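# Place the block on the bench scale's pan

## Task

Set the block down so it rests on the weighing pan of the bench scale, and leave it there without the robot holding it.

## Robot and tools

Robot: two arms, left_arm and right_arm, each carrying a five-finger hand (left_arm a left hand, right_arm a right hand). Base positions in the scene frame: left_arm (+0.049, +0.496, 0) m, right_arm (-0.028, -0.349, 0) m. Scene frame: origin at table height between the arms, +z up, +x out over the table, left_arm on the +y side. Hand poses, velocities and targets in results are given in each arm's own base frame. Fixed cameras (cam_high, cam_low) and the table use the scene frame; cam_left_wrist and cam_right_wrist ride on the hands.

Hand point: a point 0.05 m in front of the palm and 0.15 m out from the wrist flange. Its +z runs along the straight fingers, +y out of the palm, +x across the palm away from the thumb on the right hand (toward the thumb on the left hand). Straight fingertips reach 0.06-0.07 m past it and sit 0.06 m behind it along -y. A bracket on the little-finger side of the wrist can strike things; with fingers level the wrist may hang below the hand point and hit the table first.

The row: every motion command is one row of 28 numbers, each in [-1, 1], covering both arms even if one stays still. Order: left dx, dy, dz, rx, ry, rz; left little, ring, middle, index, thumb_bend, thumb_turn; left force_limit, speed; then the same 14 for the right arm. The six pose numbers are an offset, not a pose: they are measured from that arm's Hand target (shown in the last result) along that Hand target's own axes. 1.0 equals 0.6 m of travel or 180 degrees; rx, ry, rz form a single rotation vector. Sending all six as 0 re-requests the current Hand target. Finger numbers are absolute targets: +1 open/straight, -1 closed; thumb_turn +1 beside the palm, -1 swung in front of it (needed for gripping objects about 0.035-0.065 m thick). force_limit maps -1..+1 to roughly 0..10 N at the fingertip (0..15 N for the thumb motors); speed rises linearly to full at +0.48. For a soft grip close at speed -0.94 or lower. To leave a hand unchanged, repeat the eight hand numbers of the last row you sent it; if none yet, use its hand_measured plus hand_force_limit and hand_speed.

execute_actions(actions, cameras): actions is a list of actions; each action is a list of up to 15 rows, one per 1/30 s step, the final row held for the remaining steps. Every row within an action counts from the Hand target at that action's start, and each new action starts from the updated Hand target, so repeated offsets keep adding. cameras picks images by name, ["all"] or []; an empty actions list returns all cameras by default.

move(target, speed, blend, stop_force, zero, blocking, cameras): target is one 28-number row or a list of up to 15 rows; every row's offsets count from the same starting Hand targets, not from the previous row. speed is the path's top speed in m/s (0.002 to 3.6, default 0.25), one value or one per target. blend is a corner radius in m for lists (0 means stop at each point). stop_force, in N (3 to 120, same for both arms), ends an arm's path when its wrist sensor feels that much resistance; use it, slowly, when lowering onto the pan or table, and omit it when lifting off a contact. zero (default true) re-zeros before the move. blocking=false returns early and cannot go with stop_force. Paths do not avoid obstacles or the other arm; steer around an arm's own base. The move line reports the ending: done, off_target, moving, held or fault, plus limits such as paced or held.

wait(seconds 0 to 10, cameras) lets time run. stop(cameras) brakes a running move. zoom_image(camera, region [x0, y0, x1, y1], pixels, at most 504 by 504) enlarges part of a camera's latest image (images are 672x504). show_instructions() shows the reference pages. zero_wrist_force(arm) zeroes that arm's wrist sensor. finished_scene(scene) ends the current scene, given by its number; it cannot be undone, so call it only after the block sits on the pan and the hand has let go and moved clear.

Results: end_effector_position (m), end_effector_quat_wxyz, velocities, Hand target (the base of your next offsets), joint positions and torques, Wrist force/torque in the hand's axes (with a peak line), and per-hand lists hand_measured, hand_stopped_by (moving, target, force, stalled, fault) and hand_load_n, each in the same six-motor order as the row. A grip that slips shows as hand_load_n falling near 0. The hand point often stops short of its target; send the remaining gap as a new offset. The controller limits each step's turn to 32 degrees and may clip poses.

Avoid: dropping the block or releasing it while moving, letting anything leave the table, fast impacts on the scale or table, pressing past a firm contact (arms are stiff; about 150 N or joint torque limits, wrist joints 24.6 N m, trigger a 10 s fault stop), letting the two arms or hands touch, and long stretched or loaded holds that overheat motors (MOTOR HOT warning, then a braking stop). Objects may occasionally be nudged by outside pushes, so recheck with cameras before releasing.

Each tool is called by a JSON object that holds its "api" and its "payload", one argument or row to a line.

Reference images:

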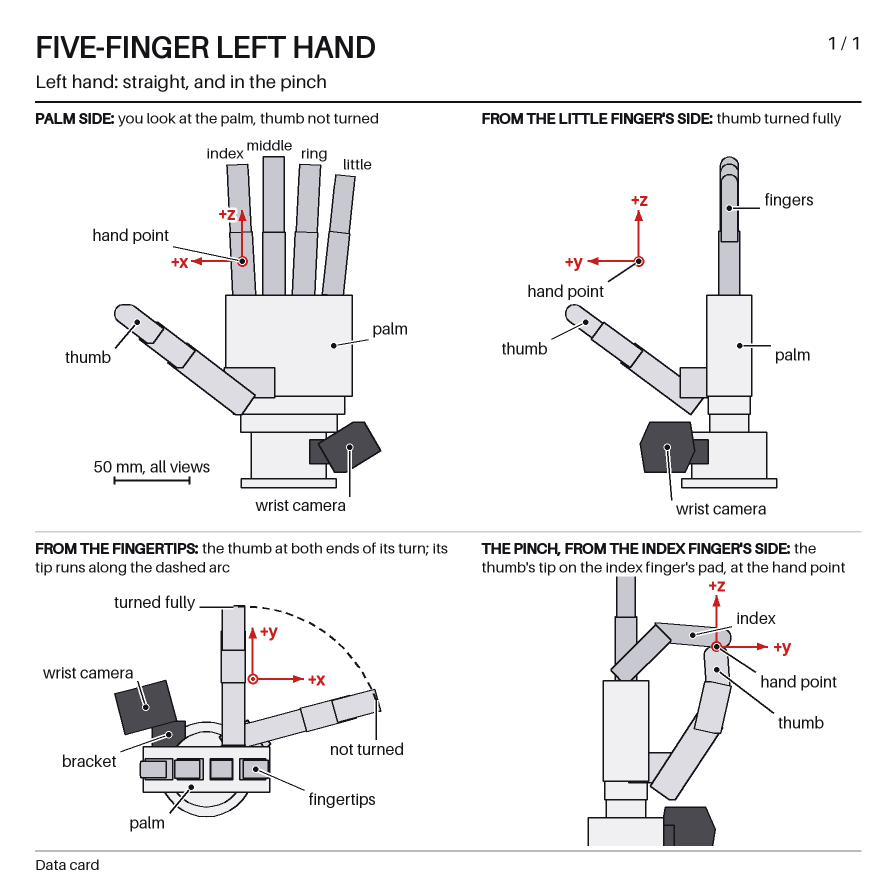

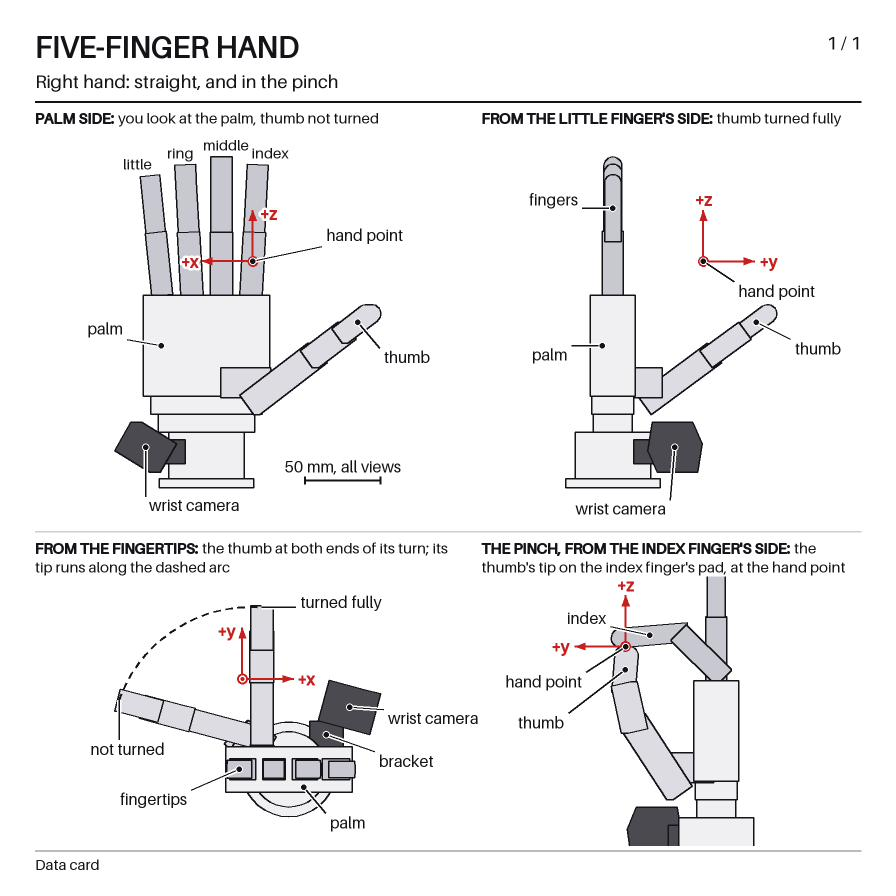

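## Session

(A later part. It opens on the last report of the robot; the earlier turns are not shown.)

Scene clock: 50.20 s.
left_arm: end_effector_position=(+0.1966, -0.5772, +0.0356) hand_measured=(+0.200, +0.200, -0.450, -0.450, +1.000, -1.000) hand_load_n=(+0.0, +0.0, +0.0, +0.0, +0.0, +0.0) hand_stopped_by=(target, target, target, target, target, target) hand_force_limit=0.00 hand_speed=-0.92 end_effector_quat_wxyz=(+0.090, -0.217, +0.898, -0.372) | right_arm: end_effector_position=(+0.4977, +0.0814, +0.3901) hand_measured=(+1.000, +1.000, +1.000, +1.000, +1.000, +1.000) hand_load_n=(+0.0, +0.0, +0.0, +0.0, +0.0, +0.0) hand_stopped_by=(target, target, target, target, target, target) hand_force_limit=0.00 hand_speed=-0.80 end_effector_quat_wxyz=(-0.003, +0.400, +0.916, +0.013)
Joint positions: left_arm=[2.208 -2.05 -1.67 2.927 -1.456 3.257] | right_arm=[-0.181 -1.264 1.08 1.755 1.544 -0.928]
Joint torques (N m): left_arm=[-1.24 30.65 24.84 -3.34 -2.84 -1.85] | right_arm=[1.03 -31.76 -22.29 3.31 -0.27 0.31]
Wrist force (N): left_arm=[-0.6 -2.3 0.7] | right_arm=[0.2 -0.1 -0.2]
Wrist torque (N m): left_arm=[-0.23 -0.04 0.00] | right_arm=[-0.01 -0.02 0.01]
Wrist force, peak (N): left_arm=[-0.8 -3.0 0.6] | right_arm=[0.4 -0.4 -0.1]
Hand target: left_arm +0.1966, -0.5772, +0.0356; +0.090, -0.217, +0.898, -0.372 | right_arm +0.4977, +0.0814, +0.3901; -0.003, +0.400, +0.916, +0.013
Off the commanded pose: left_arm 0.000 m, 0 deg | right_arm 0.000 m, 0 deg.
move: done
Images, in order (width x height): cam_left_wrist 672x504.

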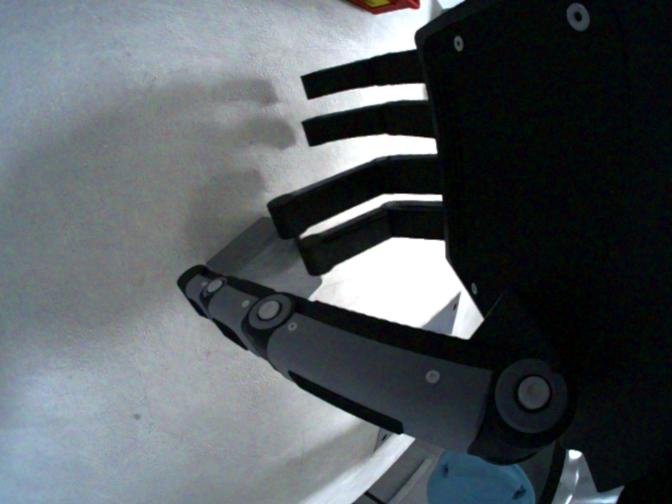

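{"api": "move", "payload": {
  "target": [0,0,0,0,0,0, 0.2,0.2,0.2,0.2,1,-1,0,-0.3, 0,0,0,0,0,0,1,1,1,1,1,1,0,-0.8]
}}

{"api": "move", "payload": {
  "target": [0,0.0353,0.0353,0,0,0, 0.2,0.2,0.2,0.2,1,-1,0,-0.3, 0,0,0,0,0,0,1,1,1,1,1,1,0,-0.8],
  "speed": 0.012,
  "stop_force": 4,
  "cameras": ["cam_left_wrist"]
}}

{"api": "zoom_image", "payload": {
  "camera": "cam_left_wrist",
  "region": [120, 60, 420, 320]
}}

Scene clock: 51.73 s.
left_arm: end_effector_position=(+0.1966, -0.5772, +0.0356) hand_measured=(+0.200, +0.200, +0.200, +0.200, +1.000, -1.000) hand_load_n=(+0.0, +0.0, +0.0, +0.0, +0.0, +0.0) hand_stopped_by=(target, target, target, target, target, target) hand_force_limit=0.00 hand_speed=-0.30 end_effector_quat_wxyz=(+0.090, -0.217, +0.898, -0.372) | right_arm: end_effector_position=(+0.4977, +0.0814, +0.3901) hand_measured=(+1.000, +1.000, +1.000, +1.000, +1.000, +1.000) hand_load_n=(+0.0, +0.0, +0.0, +0.0, +0.0, +0.0) hand_stopped_by=(target, target, target, target, target, target) hand_force_limit=0.00 hand_speed=-0.80 end_effector_quat_wxyz=(-0.003, +0.400, +0.916, +0.013)
Joint positions: left_arm=[2.208 -2.05 -1.67 2.927 -1.456 3.257] | right_arm=[-0.181 -1.264 1.08 1.755 1.544 -0.928]
Joint torques (N m): left_arm=[-1.91 30.28 22.66 -3.21 -2.71 -1.71] | right_arm=[0.5 -31.71 -22.26 3.31 -0.19 0.1]
Wrist force (N): left_arm=[-0.6 -2.5 0.6] | right_arm=[-0.1 0.0 -0.1]
Wrist torque (N m): left_arm=[-0.25 -0.03 0.01] | right_arm=[0.01 0.02 0.00]
Wrist force, peak (N): left_arm=[-0.6 -2.7 0.7] | right_arm=[0.4 -0.1 -0.1]
Hand target: left_arm +0.1966, -0.5772, +0.0356; +0.090, -0.217, +0.898, -0.372 | right_arm +0.4977, +0.0814, +0.3901; -0.003, +0.400, +0.916, +0.013
Off the commanded pose: left_arm 0.000 m, 0 deg | right_arm 0.000 m, 0 deg.
move: done

Scene clock: 53.23 s.
left_arm: end_effector_position=(+0.1966, -0.5772, +0.0303) hand_measured=(+0.200, +0.200, +0.200, +0.200, +1.000, -1.000) hand_load_n=(+0.0, +0.0, -0.5, +0.0, +0.0, +0.0) hand_stopped_by=(target, target, target, target, target, target) hand_force_limit=0.00 hand_speed=-0.30 end_effector_quat_wxyz=(+0.090, -0.217, +0.898, -0.372) | right_arm: end_effector_position=(+0.4977, +0.0814, +0.3901) hand_measured=(+1.000, +1.000, +1.000, +1.000, +1.000, +1.000) hand_load_n=(+0.0, +0.0, +0.0, +0.0, +0.0, +0.0) hand_stopped_by=(target, target, target, target, target, target) hand_force_limit=0.00 hand_speed=-0.80 end_effector_quat_wxyz=(-0.003, +0.400, +0.916, +0.013)
Joint positions: left_arm=[2.208 -2.057 -1.675 2.939 -1.456 3.257] | right_arm=[-0.181 -1.264 1.08 1.755 1.544 -0.928]
Joint torques (N m): left_arm=[-1.81 41.96 23.27 -3.63 -2.56 -1.53] | right_arm=[0.62 -31.88 -21.57 3.29 -0.11 0.34]
Wrist force (N): left_arm=[-0.4 -6.5 -2.8] | right_arm=[0.0 -0.2 -0.2]
Wrist torque (N m): left_arm=[-0.16 -0.13 0.10] | right_arm=[-0.02 0.01 0.00]
Wrist force, peak (N): left_arm=[-0.2 -13.3 -8.8] | right_arm=[0.3 -0.3 0.0]
Hand target: left_arm +0.1966, -0.5772, +0.0303; +0.090, -0.217, +0.898, -0.372 (not the last commanded pose) | right_arm +0.4977, +0.0814, +0.3901; -0.003, +0.400, +0.916, +0.013
Off the commanded pose: left_arm 0.025 m, 0 deg | right_arm 0.000 m, 0 deg.
move: contact (left_arm)
Images, in order (width x height): cam_left_wrist 672x504.

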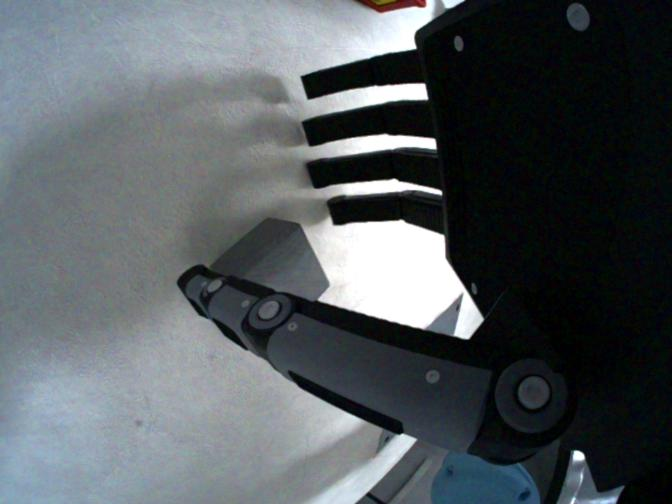

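Scaled by 1.680 from the camera's 672x504 image, which has a finer 960x720 frame.

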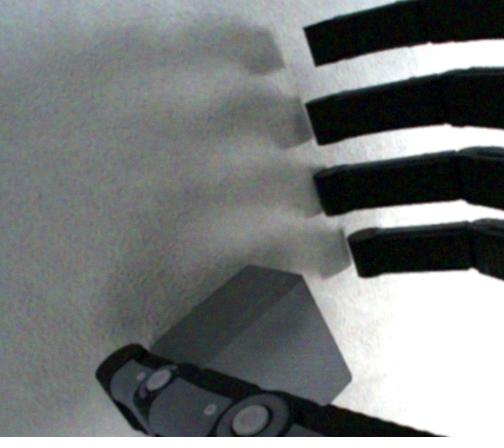

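{"api": "move", "payload": {
  "target": [
    [0.0133,-0.0094,0.0024,0,0,0, 0.2,0.2,0.2,0.2,1,-1,0,-0.3, 0,0,0,0,0,0,1,1,1,1,1,1,0,-0.8],
    [0.0133,-0.0094,0.0024,0,0,0, 0,0,0,0,1,-1,0,-0.7, 0,0,0,0,0,0,1,1,1,1,1,1,0,-0.8]
  ],
  "speed": 0.03
}}

{"api": "move", "payload": {
  "target": [0,0.0118,0.0118,0,0,0, 0,0,0,0,1,-1,0,-0.7, 0,0,0,0,0,0,1,1,1,1,1,1,0,-0.8],
  "speed": 0.01,
  "stop_force": 3,
  "cameras": ["cam_left_wrist"]
}}

{"api": "zoom_image", "payload": {
  "camera": "cam_left_wrist",
  "region": [120, 60, 420, 320]
}}

Scene clock: 56.47 s.
left_arm: end_effector_position=(+0.1918, -0.5853, +0.0333) hand_measured=(+0.000, +0.000, +0.000, +0.000, +1.000, -1.000) hand_load_n=(+0.0, +0.0, +0.0, +0.0, +0.0, +0.0) hand_stopped_by=(target, target, target, target, target, target) hand_force_limit=0.00 hand_speed=-0.70 end_effector_quat_wxyz=(+0.090, -0.217, +0.898, -0.372) | right_arm: end_effector_position=(+0.4977, +0.0814, +0.3901) hand_measured=(+1.000, +1.000, +1.000, +1.000, +1.000, +1.000) hand_load_n=(+0.0, +0.0, +0.0, +0.0, +0.0, +0.0) hand_stopped_by=(target, target, target, target, target, target) hand_force_limit=0.00 hand_speed=-0.80 end_effector_quat_wxyz=(-0.003, +0.400, +0.916, +0.013)
Joint positions: left_arm=[2.189 -2.065 -1.652 2.927 -1.469 3.244] | right_arm=[-0.181 -1.264 1.08 1.755 1.544 -0.928]
Joint torques (N m): left_arm=[8.1 45.29 7.37 1.7 2.59 2.21] | right_arm=[0.99 -31.83 -21.83 3.29 -0.21 0.46]
Wrist force (N): left_arm=[-0.6 -2.5 0.5] | right_arm=[0.1 -0.1 -0.1]
Wrist torque (N m): left_arm=[-0.24 -0.04 -0.02] | right_arm=[-0.01 0.00 0.01]
Wrist force, peak (N): left_arm=[-0.7 -6.7 -2.9] | right_arm=[0.1 -0.4 -0.2]
Hand target: left_arm +0.1918, -0.5853, +0.0333; +0.090, -0.217, +0.898, -0.372 | right_arm +0.4977, +0.0814, +0.3901; -0.003, +0.400, +0.916, +0.013
Off the commanded pose: left_arm 0.000 m, 0 deg | right_arm 0.000 m, 0 deg.
move: done

Scene clock: 58.23 s.
left_arm: end_effector_position=(+0.1918, -0.5853, +0.0262) hand_measured=(+0.000, +0.000, +0.000, +0.000, +1.000, -1.000) hand_load_n=(+0.0, +0.0, -0.5, +0.0, +0.0, +0.0) hand_stopped_by=(target, target, target, target, target, target) hand_force_limit=0.00 hand_speed=-0.70 end_effector_quat_wxyz=(+0.090, -0.217, +0.898, -0.372) | right_arm: end_effector_position=(+0.4977, +0.0814, +0.3901) hand_measured=(+1.000, +1.000, +1.000, +1.000, +1.000, +1.000) hand_load_n=(+0.0, +0.0, +0.0, +0.5, +0.0, +0.0) hand_stopped_by=(target, target, target, target, target, target) hand_force_limit=0.00 hand_speed=-0.80 end_effector_quat_wxyz=(-0.003, +0.400, +0.916, +0.013)
Joint positions: left_arm=[2.189 -2.075 -1.659 2.942 -1.469 3.244] | right_arm=[-0.181 -1.264 1.08 1.755 1.544 -0.928]
Joint torques (N m): left_arm=[5.18 43.54 24.01 -3.39 0.22 2.11] | right_arm=[0.61 -31.63 -22.7 3.41 -0.16 0.37]
Wrist force (N): left_arm=[-1.1 -4.9 -0.9] | right_arm=[0.3 0.0 0.0]
Wrist torque (N m): left_arm=[-0.24 -0.03 0.02] | right_arm=[0.00 -0.04 0.02]
Wrist force, peak (N): left_arm=[-0.5 -9.8 -4.3] | right_arm=[0.2 -0.4 -0.1]
Hand target: left_arm +0.1918, -0.5853, +0.0262; +0.090, -0.217, +0.898, -0.372 (not the last commanded pose) | right_arm +0.4977, +0.0814, +0.3901; -0.003, +0.400, +0.916, +0.013
Off the commanded pose: left_arm 0.003 m, 0 deg | right_arm 0.000 m, 0 deg.
move: contact (left_arm)
Images, in order (width x height): cam_left_wrist 672x504.

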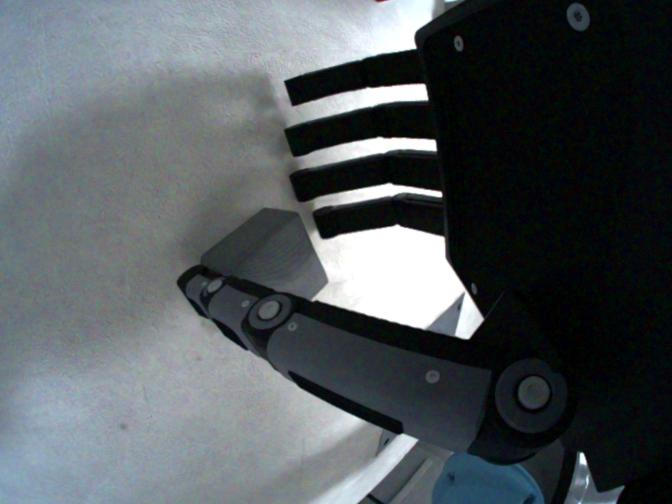

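Scaled by 1.680 from the camera's 672x504 image, which has a finer 960x720 frame.

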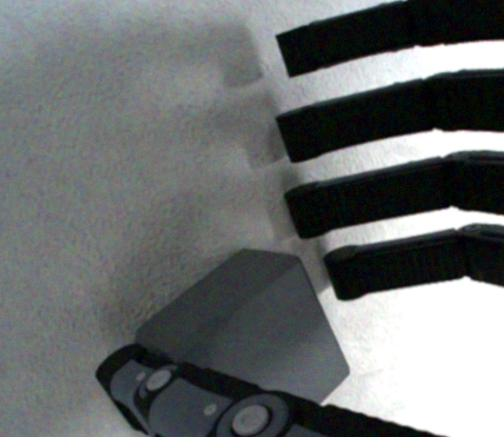

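{"api": "move", "payload": {
  "target": [
    [0,-0.0035,-0.0035,0,0,0, 0,0,0,0,1,-1,0,-0.7, 0,0,0,0,0,0,1,1,1,1,1,1,0,-0.8],
    [0.01,-0.0035,-0.0035,0,0,0, 0,0,0,0,1,-1,0,-0.7, 0,0,0,0,0,0,1,1,1,1,1,1,0,-0.8],
    [0.01,-0.0012,-0.0012,0,0,0, 0,0,0,0,1,-1,0,-0.7, 0,0,0,0,0,0,1,1,1,1,1,1,0,-0.8]
  ],
  "speed": 0.03
}}

{"api": "move", "payload": {
  "target": [0,0,0,0,0,0, 0,0,-0.5,-0.5,1,-1,0,-0.92, 0,0,0,0,0,0,1,1,1,1,1,1,0,-0.8],
  "cameras": ["cam_left_wrist"]
}}

{"api": "zoom_image", "payload": {
  "camera": "cam_left_wrist",
  "region": [120, 60, 420, 320]
}}

Scene clock: 60.43 s.
left_arm: end_effector_position=(+0.1865, -0.5881, +0.0271) hand_measured=(+0.000, +0.000, +0.000, +0.000, +1.000, -1.000) hand_load_n=(+0.0, +0.0, +0.0, +0.0, +0.0, +0.0) hand_stopped_by=(target, target, target, target, target, target) hand_force_limit=0.00 hand_speed=-0.70 end_effector_quat_wxyz=(+0.090, -0.217, +0.898, -0.372) | right_arm: end_effector_position=(+0.4977, +0.0814, +0.3901) hand_measured=(+1.000, +1.000, +1.000, +1.000, +1.000, +1.000) hand_load_n=(+0.0, +0.0, +0.0, +0.0, +0.0, +0.0) hand_stopped_by=(target, target, target, target, target, target) hand_force_limit=0.00 hand_speed=-0.80 end_effector_quat_wxyz=(-0.003, +0.400, +0.916, +0.013)
Joint positions: left_arm=[2.176 -2.075 -1.656 2.94 -1.478 3.235] | right_arm=[-0.181 -1.264 1.08 1.755 1.544 -0.928]
Joint torques (N m): left_arm=[6.92 45.03 15.06 -3.21 2.45 2.13] | right_arm=[0.58 -32.55 -23.01 3.47 -0.07 0.44]
Wrist force (N): left_arm=[-0.8 -2.3 0.4] | right_arm=[0.0 -0.1 -0.1]
Wrist torque (N m): left_arm=[-0.20 -0.02 -0.08] | right_arm=[-0.01 0.01 0.00]
Wrist force, peak (N): left_arm=[-0.9 -5.2 -0.8] | right_arm=[0.2 0.0 -0.3]
Hand target: left_arm +0.1865, -0.5881, +0.0272; +0.090, -0.217, +0.898, -0.372 | right_arm +0.4977, +0.0814, +0.3901; -0.003, +0.400, +0.916, +0.013
Off the commanded pose: left_arm 0.000 m, 0 deg | right_arm 0.000 m, 0 deg.
move: done

Scene clock: 61.97 s.
left_arm: end_effector_position=(+0.1865, -0.5881, +0.0272) hand_measured=(+0.000, +0.000, -0.230, -0.282, +1.000, -1.000) hand_load_n=(+0.0, +0.0, +3.0, +6.5, +1.5, -4.0) hand_stopped_by=(target, target, force, force, target, target) hand_force_limit=0.00 hand_speed=-0.92 end_effector_quat_wxyz=(+0.090, -0.217, +0.898, -0.372) | right_arm: end_effector_position=(+0.4977, +0.0814, +0.3901) hand_measured=(+1.000, +1.000, +1.000, +1.000, +1.000, +1.000) hand_load_n=(+0.0, +0.0, +0.0, +0.0, +0.0, +0.0) hand_stopped_by=(target, target, target, target, target, target) hand_force_limit=0.00 hand_speed=-0.80 end_effector_quat_wxyz=(-0.003, +0.400, +0.916, +0.013)
Joint positions: left_arm=[2.176 -2.075 -1.655 2.94 -1.478 3.235] | right_arm=[-0.181 -1.264 1.08 1.755 1.544 -0.928]
Joint torques (N m): left_arm=[7.05 43.8 23.6 -3.17 2.46 1.93] | right_arm=[0.04 -31.47 -23.02 3.48 -0.15 0.31]
Wrist force (N): left_arm=[-0.8 -2.6 0.4] | right_arm=[0.2 -0.1 -0.1]
Wrist torque (N m): left_arm=[-0.24 -0.03 -0.07] | right_arm=[-0.01 -0.02 0.00]
Wrist force, peak (N): left_arm=[-0.8 -2.6 0.8] | right_arm=[0.2 0.0 -0.4]
Hand target: left_arm +0.1865, -0.5881, +0.0272; +0.090, -0.217, +0.898, -0.372 | right_arm +0.4977, +0.0814, +0.3901; -0.003, +0.400, +0.916, +0.013
Off the commanded pose: left_arm 0.000 m, 0 deg | right_arm 0.000 m, 0 deg.
move: done
Images, in order (width x height): cam_left_wrist 672x504.

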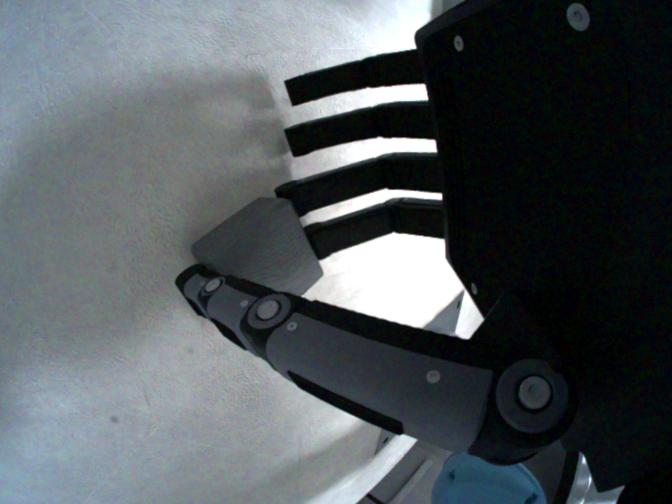

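Scaled by 1.680 from the camera's 672x504 image, which has a finer 960x720 frame.

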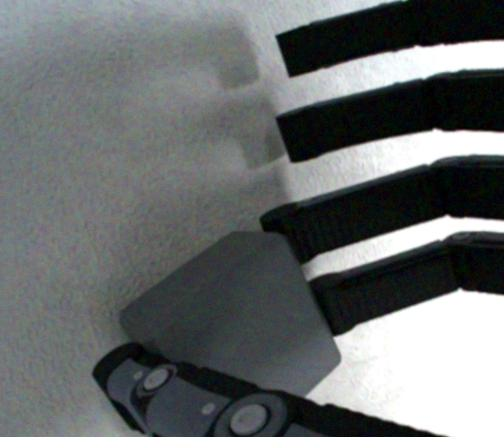

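{"api": "move", "payload": {
  "target": [0,-0.0707,-0.0707,0,0,0, 0,0,-0.5,-0.5,1,-1,0,-0.92, 0,0,0,0,0,0,1,1,1,1,1,1,0,-0.8],
  "speed": 0.06,
  "cameras": ["cam_left_wrist", "cam_high"]
}}

Scene clock: 63.63 s.
left_arm: end_effector_position=(+0.1865, -0.5881, +0.0873) hand_measured=(+0.000, +0.000, -0.230, -0.282, +1.000, -1.000) hand_load_n=(+0.0, +0.0, +3.0, +6.0, +1.5, -3.5) hand_stopped_by=(target, target, force, force, target, target) hand_force_limit=0.00 hand_speed=-0.92 end_effector_quat_wxyz=(+0.090, -0.217, +0.898, -0.372) | right_arm: end_effector_position=(+0.4977, +0.0814, +0.3901) hand_measured=(+1.000, +1.000, +1.000, +1.000, +1.000, +1.000) hand_load_n=(+0.0, +0.0, -0.5, +0.0, +0.0, +0.0) hand_stopped_by=(target, target, target, target, target, target) hand_force_limit=0.00 hand_speed=-0.80 end_effector_quat_wxyz=(-0.003, +0.400, +0.916, +0.013)
Joint positions: left_arm=[2.176 -2.004 -1.589 2.803 -1.478 3.235] | right_arm=[-0.181 -1.264 1.08 1.755 1.544 -0.928]
Joint torques (N m): left_arm=[-1.53 31.01 8.41 2.05 1.43 -0.82] | right_arm=[1.34 -31.65 -23.45 3.56 -0.07 0.42]
Wrist force (N): left_arm=[-0.6 -2.2 0.4] | right_arm=[0.2 -0.2 0.1]
Wrist torque (N m): left_arm=[-0.19 -0.03 -0.08] | right_arm=[-0.03 -0.03 0.01]
Wrist force, peak (N): left_arm=[-0.9 -3.0 0.0] | right_arm=[0.4 -0.2 -0.1]
Hand target: left_arm +0.1865, -0.5881, +0.0872; +0.090, -0.217, +0.898, -0.372 | right_arm +0.4977, +0.0814, +0.3901; -0.003, +0.400, +0.916, +0.013
Off the commanded pose: left_arm 0.000 m, 0 deg | right_arm 0.000 m, 0 deg.
move: done
Images, in order (width x height): cam_high 672x504, cam_left_wrist 672x504.

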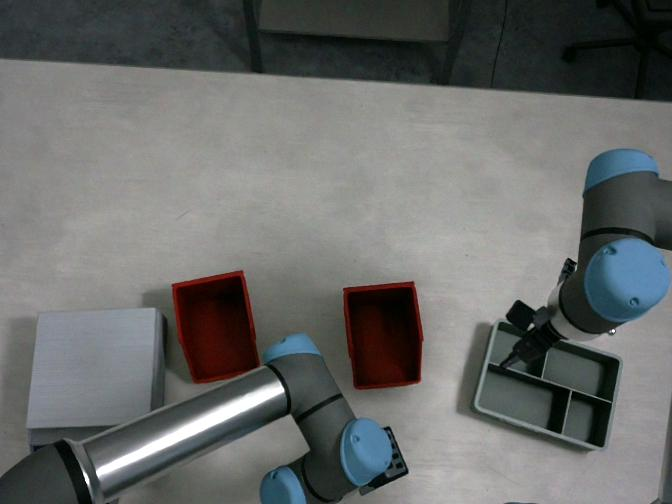

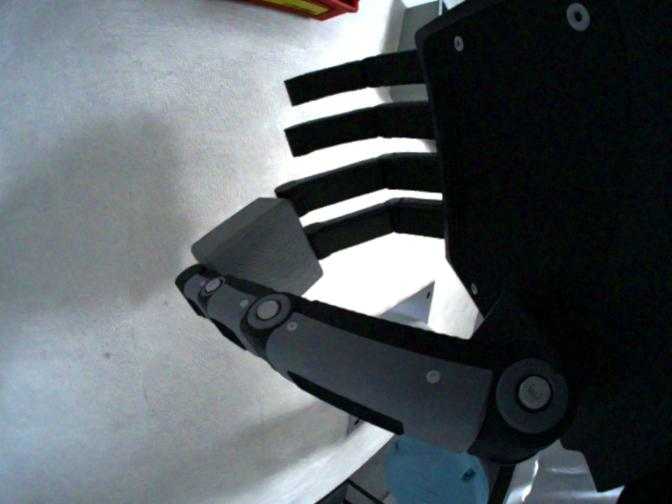

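{"api": "move", "payload": {
  "target": [
    [0,-0.1918,-0.1918,0,0,0, 1,1,-0.5,-0.5,1,-1,0,-0.5, 0,0,0,0,0,0,1,1,1,1,1,1,0,-0.8],
    [-0.6552,0.2515,-0.6352,0,0,0, 1,1,-0.5,-0.5,1,-1,0,-0.5, 0,0,0,0,0,0,1,1,1,1,1,1,0,-0.8]
  ],
  "speed": 0.2,
  "blend": [0.03, 0],
  "cameras": ["all"]
}}

Scene clock: 70.93 s.
left_arm: end_effector_position=(+0.3643, -0.0740, +0.2502) hand_measured=(+1.000, +1.000, -0.230, -0.282, +1.000, -1.000) hand_load_n=(+0.0, +0.0, +3.0, +6.0, +1.5, -3.5) hand_stopped_by=(target, target, force, force, target, target) hand_force_limit=0.00 hand_speed=-0.50 end_effector_quat_wxyz=(+0.090, -0.217, +0.898, -0.372) | right_arm: end_effector_position=(+0.4977, +0.0814, +0.3901) hand_measured=(+1.000, +1.000, +1.000, +1.000, +1.000, +1.000) hand_load_n=(+0.0, +0.0, +0.0, +0.0, +0.0, +0.0) hand_stopped_by=(target, target, target, target, target, target) hand_force_limit=0.00 hand_speed=-0.80 end_effector_quat_wxyz=(-0.003, +0.400, +0.916, +0.013)
Joint positions: left_arm=[3.728 -1.656 -1.816 1.79 -0.792 4.87] | right_arm=[-0.181 -1.264 1.08 1.755 1.544 -0.928]
Joint torques (N m): left_arm=[6.71 13.73 13.75 -3.2 3.59 1.94] | right_arm=[0.35 -32.21 -23.02 3.67 -0.11 0.4]
Wrist force (N): left_arm=[-1.1 -2.4 0.7] | right_arm=[0.0 0.0 -0.2]
Wrist torque (N m): left_arm=[-0.24 0.06 -0.07] | right_arm=[0.01 0.01 0.00]
Wrist force, peak (N): left_arm=[-0.6 -3.6 0.2] | right_arm=[0.4 -0.3 -0.2]
Hand target: left_arm +0.3643, -0.0739, +0.2502; +0.090, -0.217, +0.898, -0.372 | right_arm +0.4977, +0.0814, +0.3901; -0.003, +0.400, +0.916, +0.013
Off the commanded pose: left_arm 0.000 m, 0 deg | right_arm 0.000 m, 0 deg.
move: done

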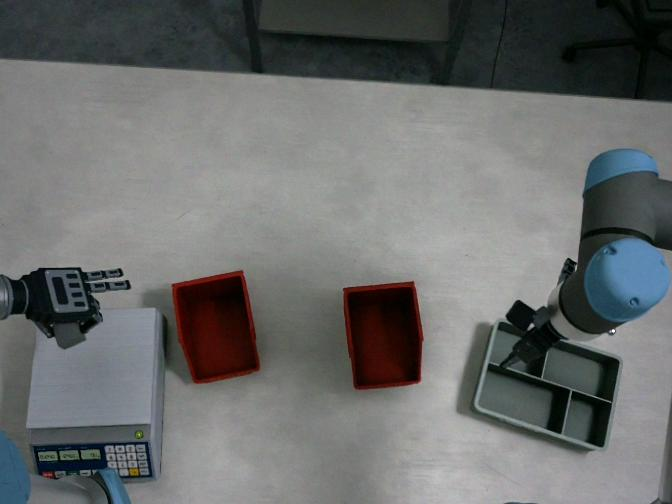

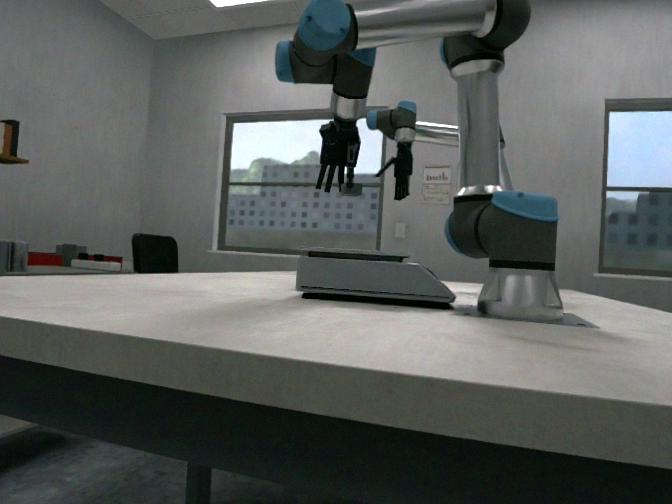

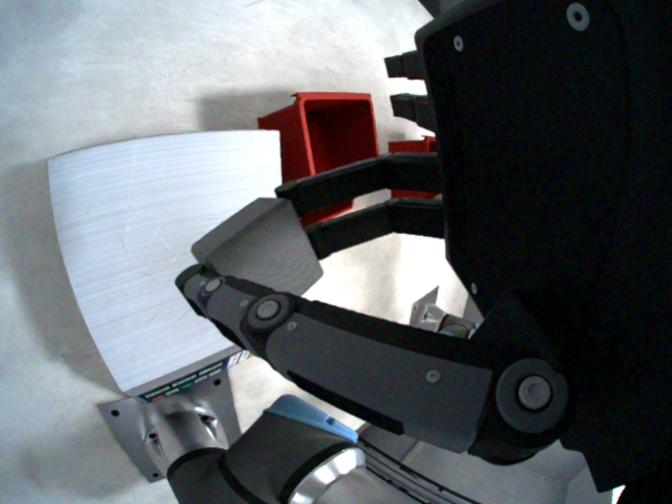

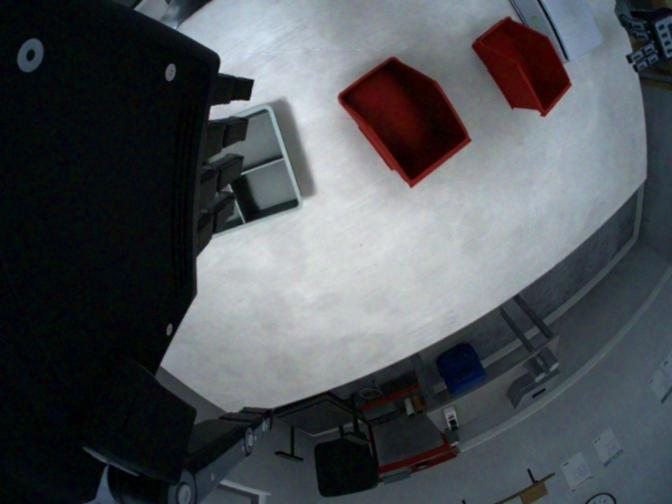

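{"api": "move", "payload": {
  "target": [0.0677,0.117,0.0717,0,0,0, 1,1,-0.5,-0.5,1,-1,0,-0.5, 0,0,0,0,0,0,1,1,1,1,1,1,0,-0.8],
  "speed": 0.12,
  "cameras": ["cam_high","cam_low","cam_left_wrist"]
}}

Scene clock: 72.80 s.
left_arm: end_effector_position=(+0.3195, -0.0753, +0.1702) hand_measured=(+1.000, +1.000, -0.230, -0.282, +1.000, -1.000) hand_load_n=(+0.0, +0.0, +3.0, +6.5, +1.5, -3.5) hand_stopped_by=(target, target, force, force, target, target) hand_force_limit=0.00 hand_speed=-0.50 end_effector_quat_wxyz=(+0.090, -0.217, +0.898, -0.372) | right_arm: end_effector_position=(+0.4977, +0.0814, +0.3901) hand_measured=(+1.000, +1.000, +1.000, +1.000, +1.000, +1.000) hand_load_n=(+0.0, +0.0, +0.0, +0.0, +0.0, +0.0) hand_stopped_by=(target, target, target, target, target, target) hand_force_limit=0.00 hand_speed=-0.80 end_effector_quat_wxyz=(-0.003, +0.400, +0.916, +0.013)
Joint positions: left_arm=[3.818 -1.641 -2.085 1.957 -0.806 4.994] | right_arm=[-0.181 -1.264 1.08 1.755 1.544 -0.928]
Joint torques (N m): left_arm=[-0.47 23.12 6.36 -3 3.77 -0.14] | right_arm=[0.86 -32.98 -22.85 3.69 -0.13 0.37]
Wrist force (N): left_arm=[-0.9 -2.4 0.7] | right_arm=[0.1 -0.1 0.1]
Wrist torque (N m): left_arm=[-0.25 0.02 -0.04] | right_arm=[-0.01 -0.02 0.01]
Wrist force, peak (N): left_arm=[-1.8 -3.5 0.1] | right_arm=[0.3 -0.3 0.2]
Hand target: left_arm +0.3194, -0.0754, +0.1702; +0.090, -0.217, +0.898, -0.372 | right_arm +0.4977, +0.0814, +0.3901; -0.003, +0.400, +0.916, +0.013
Off the commanded pose: left_arm 0.000 m, 0 deg | right_arm 0.000 m, 0 deg.
move: done
Images, in order (width x height): cam_high 672x504, cam_low 672x504, cam_left_wrist 672x504.

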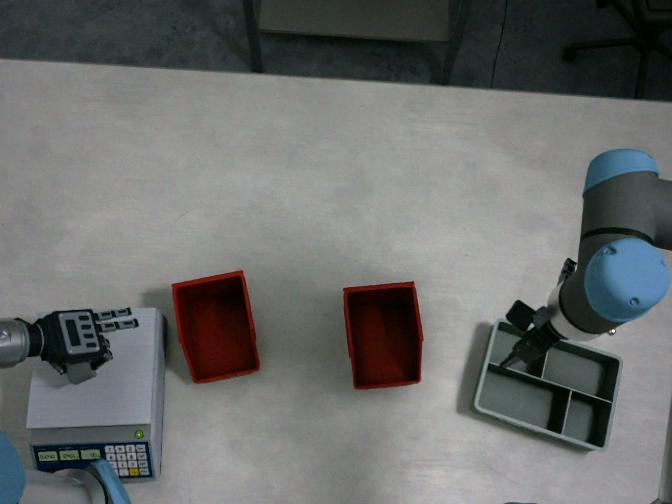

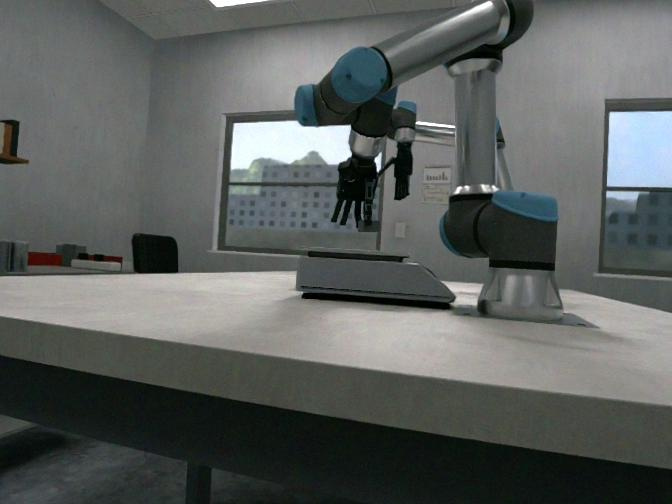

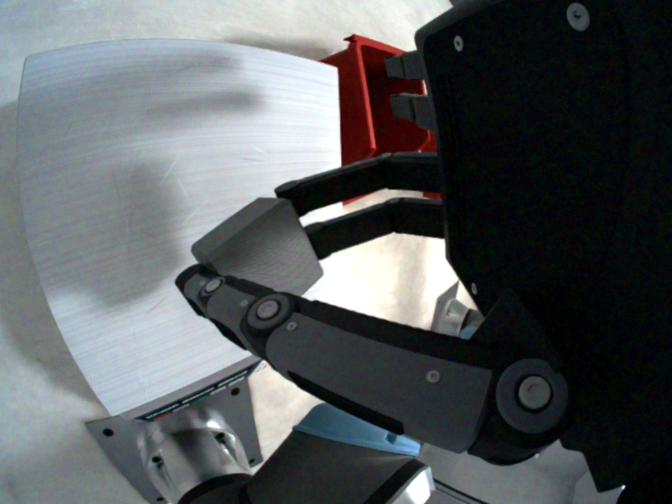

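{"api": "move", "payload": {
  "target": [0,0.095,0.095,0,0,0,1,1,-0.5,-0.5,1,-1,0,-0.5,0,0,0,0,0,0,1,1,1,1,1,1,0,-0.8],
  "speed": 0.02,
  "stop_force": 4,
  "cameras": ["cam_high","cam_left_wrist"]
}}

Scene clock: 77.17 s.
left_arm: end_effector_position=(+0.3194, -0.0753, +0.1296) hand_measured=(+1.000, +1.000, -0.230, -0.282, +1.000, -1.000) hand_load_n=(+0.0, +0.0, +3.0, +5.0, +1.5, -3.0) hand_stopped_by=(target, target, force, force, target, target) hand_force_limit=0.00 hand_speed=-0.50 end_effector_quat_wxyz=(+0.090, -0.217, +0.898, -0.372) | right_arm: end_effector_position=(+0.4977, +0.0814, +0.3901) hand_measured=(+1.000, +1.000, +1.000, +1.000, +1.000, +1.000) hand_load_n=(+0.0, +0.0, +0.0, +0.0, +0.0, +0.0) hand_stopped_by=(target, target, target, target, target, target) hand_force_limit=0.00 hand_speed=-0.80 end_effector_quat_wxyz=(-0.003, +0.400, +0.916, +0.013)
Joint positions: left_arm=[3.818 -1.707 -2.138 2.078 -0.806 4.994] | right_arm=[-0.181 -1.264 1.08 1.755 1.544 -0.928]
Joint torques (N m): left_arm=[4.77 15.93 22.13 -0.56 0.7 2.15] | right_arm=[0.62 -32.61 -23.07 3.71 -0.07 0.42]
Wrist force (N): left_arm=[-0.6 -2.5 0.8] | right_arm=[0.1 0.0 -0.1]
Wrist torque (N m): left_arm=[-0.27 -0.04 -0.02] | right_arm=[0.01 0.00 0.01]
Wrist force, peak (N): left_arm=[1.0 -9.0 -1.7] | right_arm=[0.1 -0.4 -0.3]
Hand target: left_arm +0.3194, -0.0753, +0.1296; +0.090, -0.217, +0.898, -0.372 (not the last commanded pose) | right_arm +0.4977, +0.0814, +0.3901; -0.003, +0.400, +0.916, +0.013
Off the commanded pose: left_arm 0.040 m, 0 deg | right_arm 0.000 m, 0 deg.
move: contact (left_arm)
Images, in order (width x height): cam_high 672x504, cam_left_wrist 672x504.

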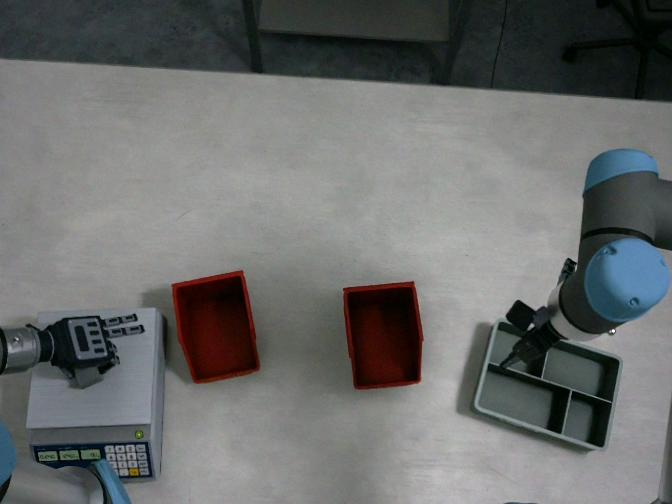

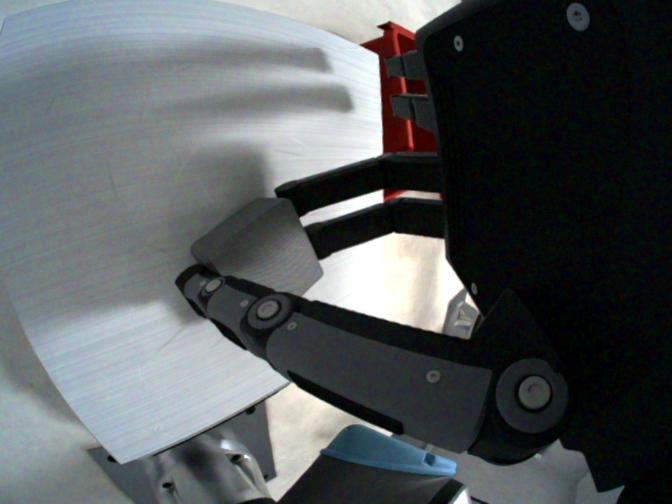

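{"api": "move", "payload": {
  "target": [0,0.012,0.012,0,0,0,1,1,-0.5,-0.5,1,-1,0,-0.5,0,0,0,0,0,0,1,1,1,1,1,1,0,-0.8],
  "speed": 0.01,
  "stop_force": 8
}}

{"api": "move", "payload": {
  "target": [0,0,0,0,0,0,1,1,0.3,0.3,1,-1,0,-0.7,0,0,0,0,0,0,1,1,1,1,1,1,0,-0.8],
  "cameras": ["cam_left_wrist"]
}}

Scene clock: 79.10 s.
left_arm: end_effector_position=(+0.3195, -0.0753, +0.1287) hand_measured=(+1.000, +1.000, -0.230, -0.282, +1.000, -1.000) hand_load_n=(+0.0, +0.0, +3.0, +5.0, +1.5, -2.5) hand_stopped_by=(target, target, force, force, target, target) hand_force_limit=0.00 hand_speed=-0.50 end_effector_quat_wxyz=(+0.090, -0.217, +0.898, -0.372) | right_arm: end_effector_position=(+0.4977, +0.0814, +0.3901) hand_measured=(+1.000, +1.000, +1.000, +1.000, +1.000, +1.000) hand_load_n=(+0.0, +0.0, +0.0, +0.0, +0.0, +0.0) hand_stopped_by=(target, target, target, target, target, target) hand_force_limit=0.00 hand_speed=-0.80 end_effector_quat_wxyz=(-0.003, +0.400, +0.916, +0.013)
Joint positions: left_arm=[3.818 -1.709 -2.139 2.08 -0.806 4.994] | right_arm=[-0.181 -1.264 1.08 1.755 1.544 -0.928]
Joint torques (N m): left_arm=[3.81 25.9 22.97 -5.14 0.7 2.21] | right_arm=[1.03 -33.22 -22.42 3.9 -0.16 0.5]
Wrist force (N): left_arm=[-0.4 -3.8 -0.2] | right_arm=[0.2 -0.2 -0.2]
Wrist torque (N m): left_arm=[-0.30 -0.05 -0.01] | right_arm=[-0.01 -0.01 0.01]
Wrist force, peak (N): left_arm=[2.0 -12.9 -4.7] | right_arm=[0.3 -0.3 -0.2]
Hand target: left_arm +0.3195, -0.0753, +0.1287; +0.090, -0.217, +0.898, -0.372 (not the last commanded pose) | right_arm +0.4977, +0.0814, +0.3901; -0.003, +0.400, +0.916, +0.013
Off the commanded pose: left_arm 0.009 m, 0 deg | right_arm 0.000 m, 0 deg.
move: contact (left_arm)

Scene clock: 80.07 s.
left_arm: end_effector_position=(+0.3195, -0.0752, +0.1288) hand_measured=(+1.000, +1.000, +0.034, +0.300, +1.000, -1.000) hand_load_n=(+0.0, +0.0, -11.0, +0.0, +0.0, +0.0) hand_stopped_by=(target, target, stalled, target, target, target) hand_force_limit=0.00 hand_speed=-0.70 end_effector_quat_wxyz=(+0.090, -0.217, +0.898, -0.372) | right_arm: end_effector_position=(+0.4977, +0.0814, +0.3901) hand_measured=(+1.000, +1.000, +1.000, +1.000, +1.000, +1.000) hand_load_n=(+0.0, +0.0, +0.0, +0.0, +0.0, +0.0) hand_stopped_by=(target, target, target, target, target, target) hand_force_limit=0.00 hand_speed=-0.80 end_effector_quat_wxyz=(-0.003, +0.400, +0.916, +0.013)
Joint positions: left_arm=[3.818 -1.709 -2.139 2.08 -0.806 4.994] | right_arm=[-0.181 -1.264 1.08 1.755 1.544 -0.928]
Joint torques (N m): left_arm=[3.05 19.5 13.72 -1 0.81 1.96] | right_arm=[0.62 -33.38 -23.47 3.82 -0.18 0.42]
Wrist force (N): left_arm=[-1.2 -6.7 -12.7] | right_arm=[0.1 -0.1 0.0]
Wrist torque (N m): left_arm=[-0.30 -0.24 0.03] | right_arm=[-0.01 0.00 0.00]
Wrist force, peak (N): left_arm=[-0.8 -6.4 -13.3] | right_arm=[0.2 -0.2 -0.3]
Hand target: left_arm +0.3195, -0.0753, +0.1287; +0.090, -0.217, +0.898, -0.372 | right_arm +0.4977, +0.0814, +0.3901; -0.003, +0.400, +0.916, +0.013
Off the commanded pose: left_arm 0.000 m, 0 deg | right_arm 0.000 m, 0 deg.
move: done
Images, in order (width x height): cam_left_wrist 672x504.

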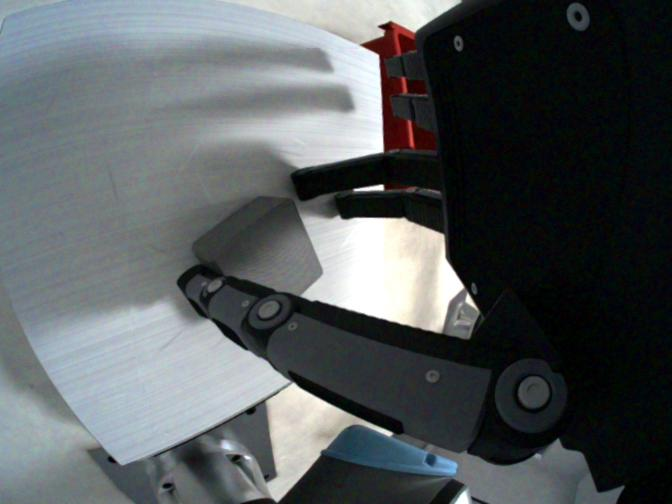

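{"api": "move", "payload": {
  "target": [
    [0,-0.008,-0.014,0,0,0,1,1,0.3,0.3,1,-1,0,-0.7,0,0,0,0,0,0,1,1,1,1,1,1,0,-0.8],
    [0,-0.125,-0.131,0,0,0,1,1,0.3,0.3,1,-1,0,-0.7,0,0,0,0,0,0,1,1,1,1,1,1,0,-0.8]
  ],
  "speed": [0.03,0.12],
  "blend": [0.003,0],
  "cameras": ["cam_high","cam_left_wrist"]
}}

Scene clock: 82.13 s.
left_arm: end_effector_position=(+0.3184, -0.0731, +0.2373) hand_measured=(+1.000, +1.000, +0.036, +0.300, +1.000, -1.000) hand_load_n=(+0.0, +0.0, +0.0, +0.0, +0.0, +0.0) hand_stopped_by=(target, target, stalled, target, target, target) hand_force_limit=0.00 hand_speed=-0.70 end_effector_quat_wxyz=(+0.090, -0.217, +0.898, -0.372) | right_arm: end_effector_position=(+0.4977, +0.0814, +0.3901) hand_measured=(+1.000, +1.000, +1.000, +1.000, +1.000, +1.000) hand_load_n=(+0.0, +0.0, +0.0, +0.0, +0.0, +0.0) hand_stopped_by=(target, target, target, target, target, target) hand_force_limit=0.00 hand_speed=-0.80 end_effector_quat_wxyz=(-0.003, +0.400, +0.916, +0.013)
Joint positions: left_arm=[3.827 -1.556 -1.98 1.76 -0.808 5.007] | right_arm=[-0.181 -1.264 1.08 1.755 1.544 -0.928]
Joint torques (N m): left_arm=[7.68 17.81 18.17 -4.54 -0.83 2.02] | right_arm=[0.93 -33.33 -22.78 3.99 -0.15 0.4]
Wrist force (N): left_arm=[-0.9 -2.6 0.8] | right_arm=[0.2 0.0 -0.2]
Wrist torque (N m): left_arm=[-0.27 0.02 -0.13] | right_arm=[0.02 -0.02 0.01]
Wrist force, peak (N): left_arm=[-0.6 -6.9 -12.7] | right_arm=[0.3 -0.3 -0.2]
Hand target: left_arm +0.3183, -0.0731, +0.2374; +0.090, -0.217, +0.898, -0.372 | right_arm +0.4977, +0.0814, +0.3901; -0.003, +0.400, +0.916, +0.013
Off the commanded pose: left_arm 0.000 m, 0 deg | right_arm 0.000 m, 0 deg.
move: done
Images, in order (width x height): cam_high 672x504, cam_left_wrist 672x504.

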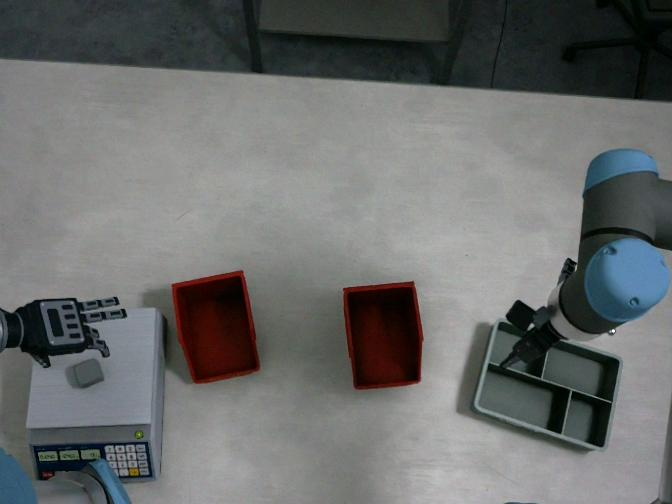

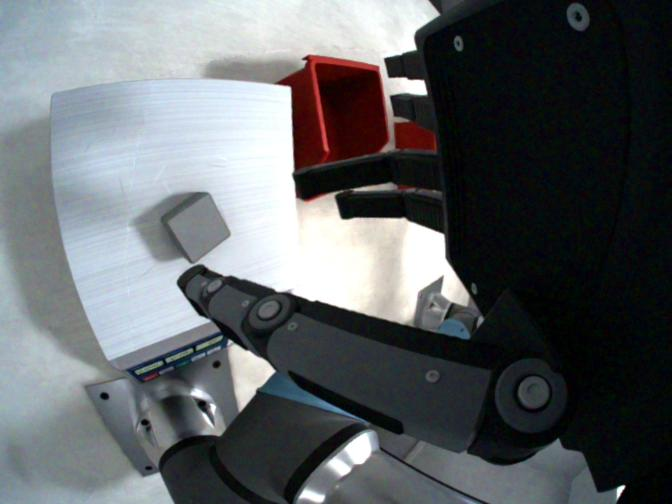

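Block is on the pan and free. Done with practice.

{"api": "finished_scene", "payload": {
  "scene": 1
}}

The scene is finished: the task was done.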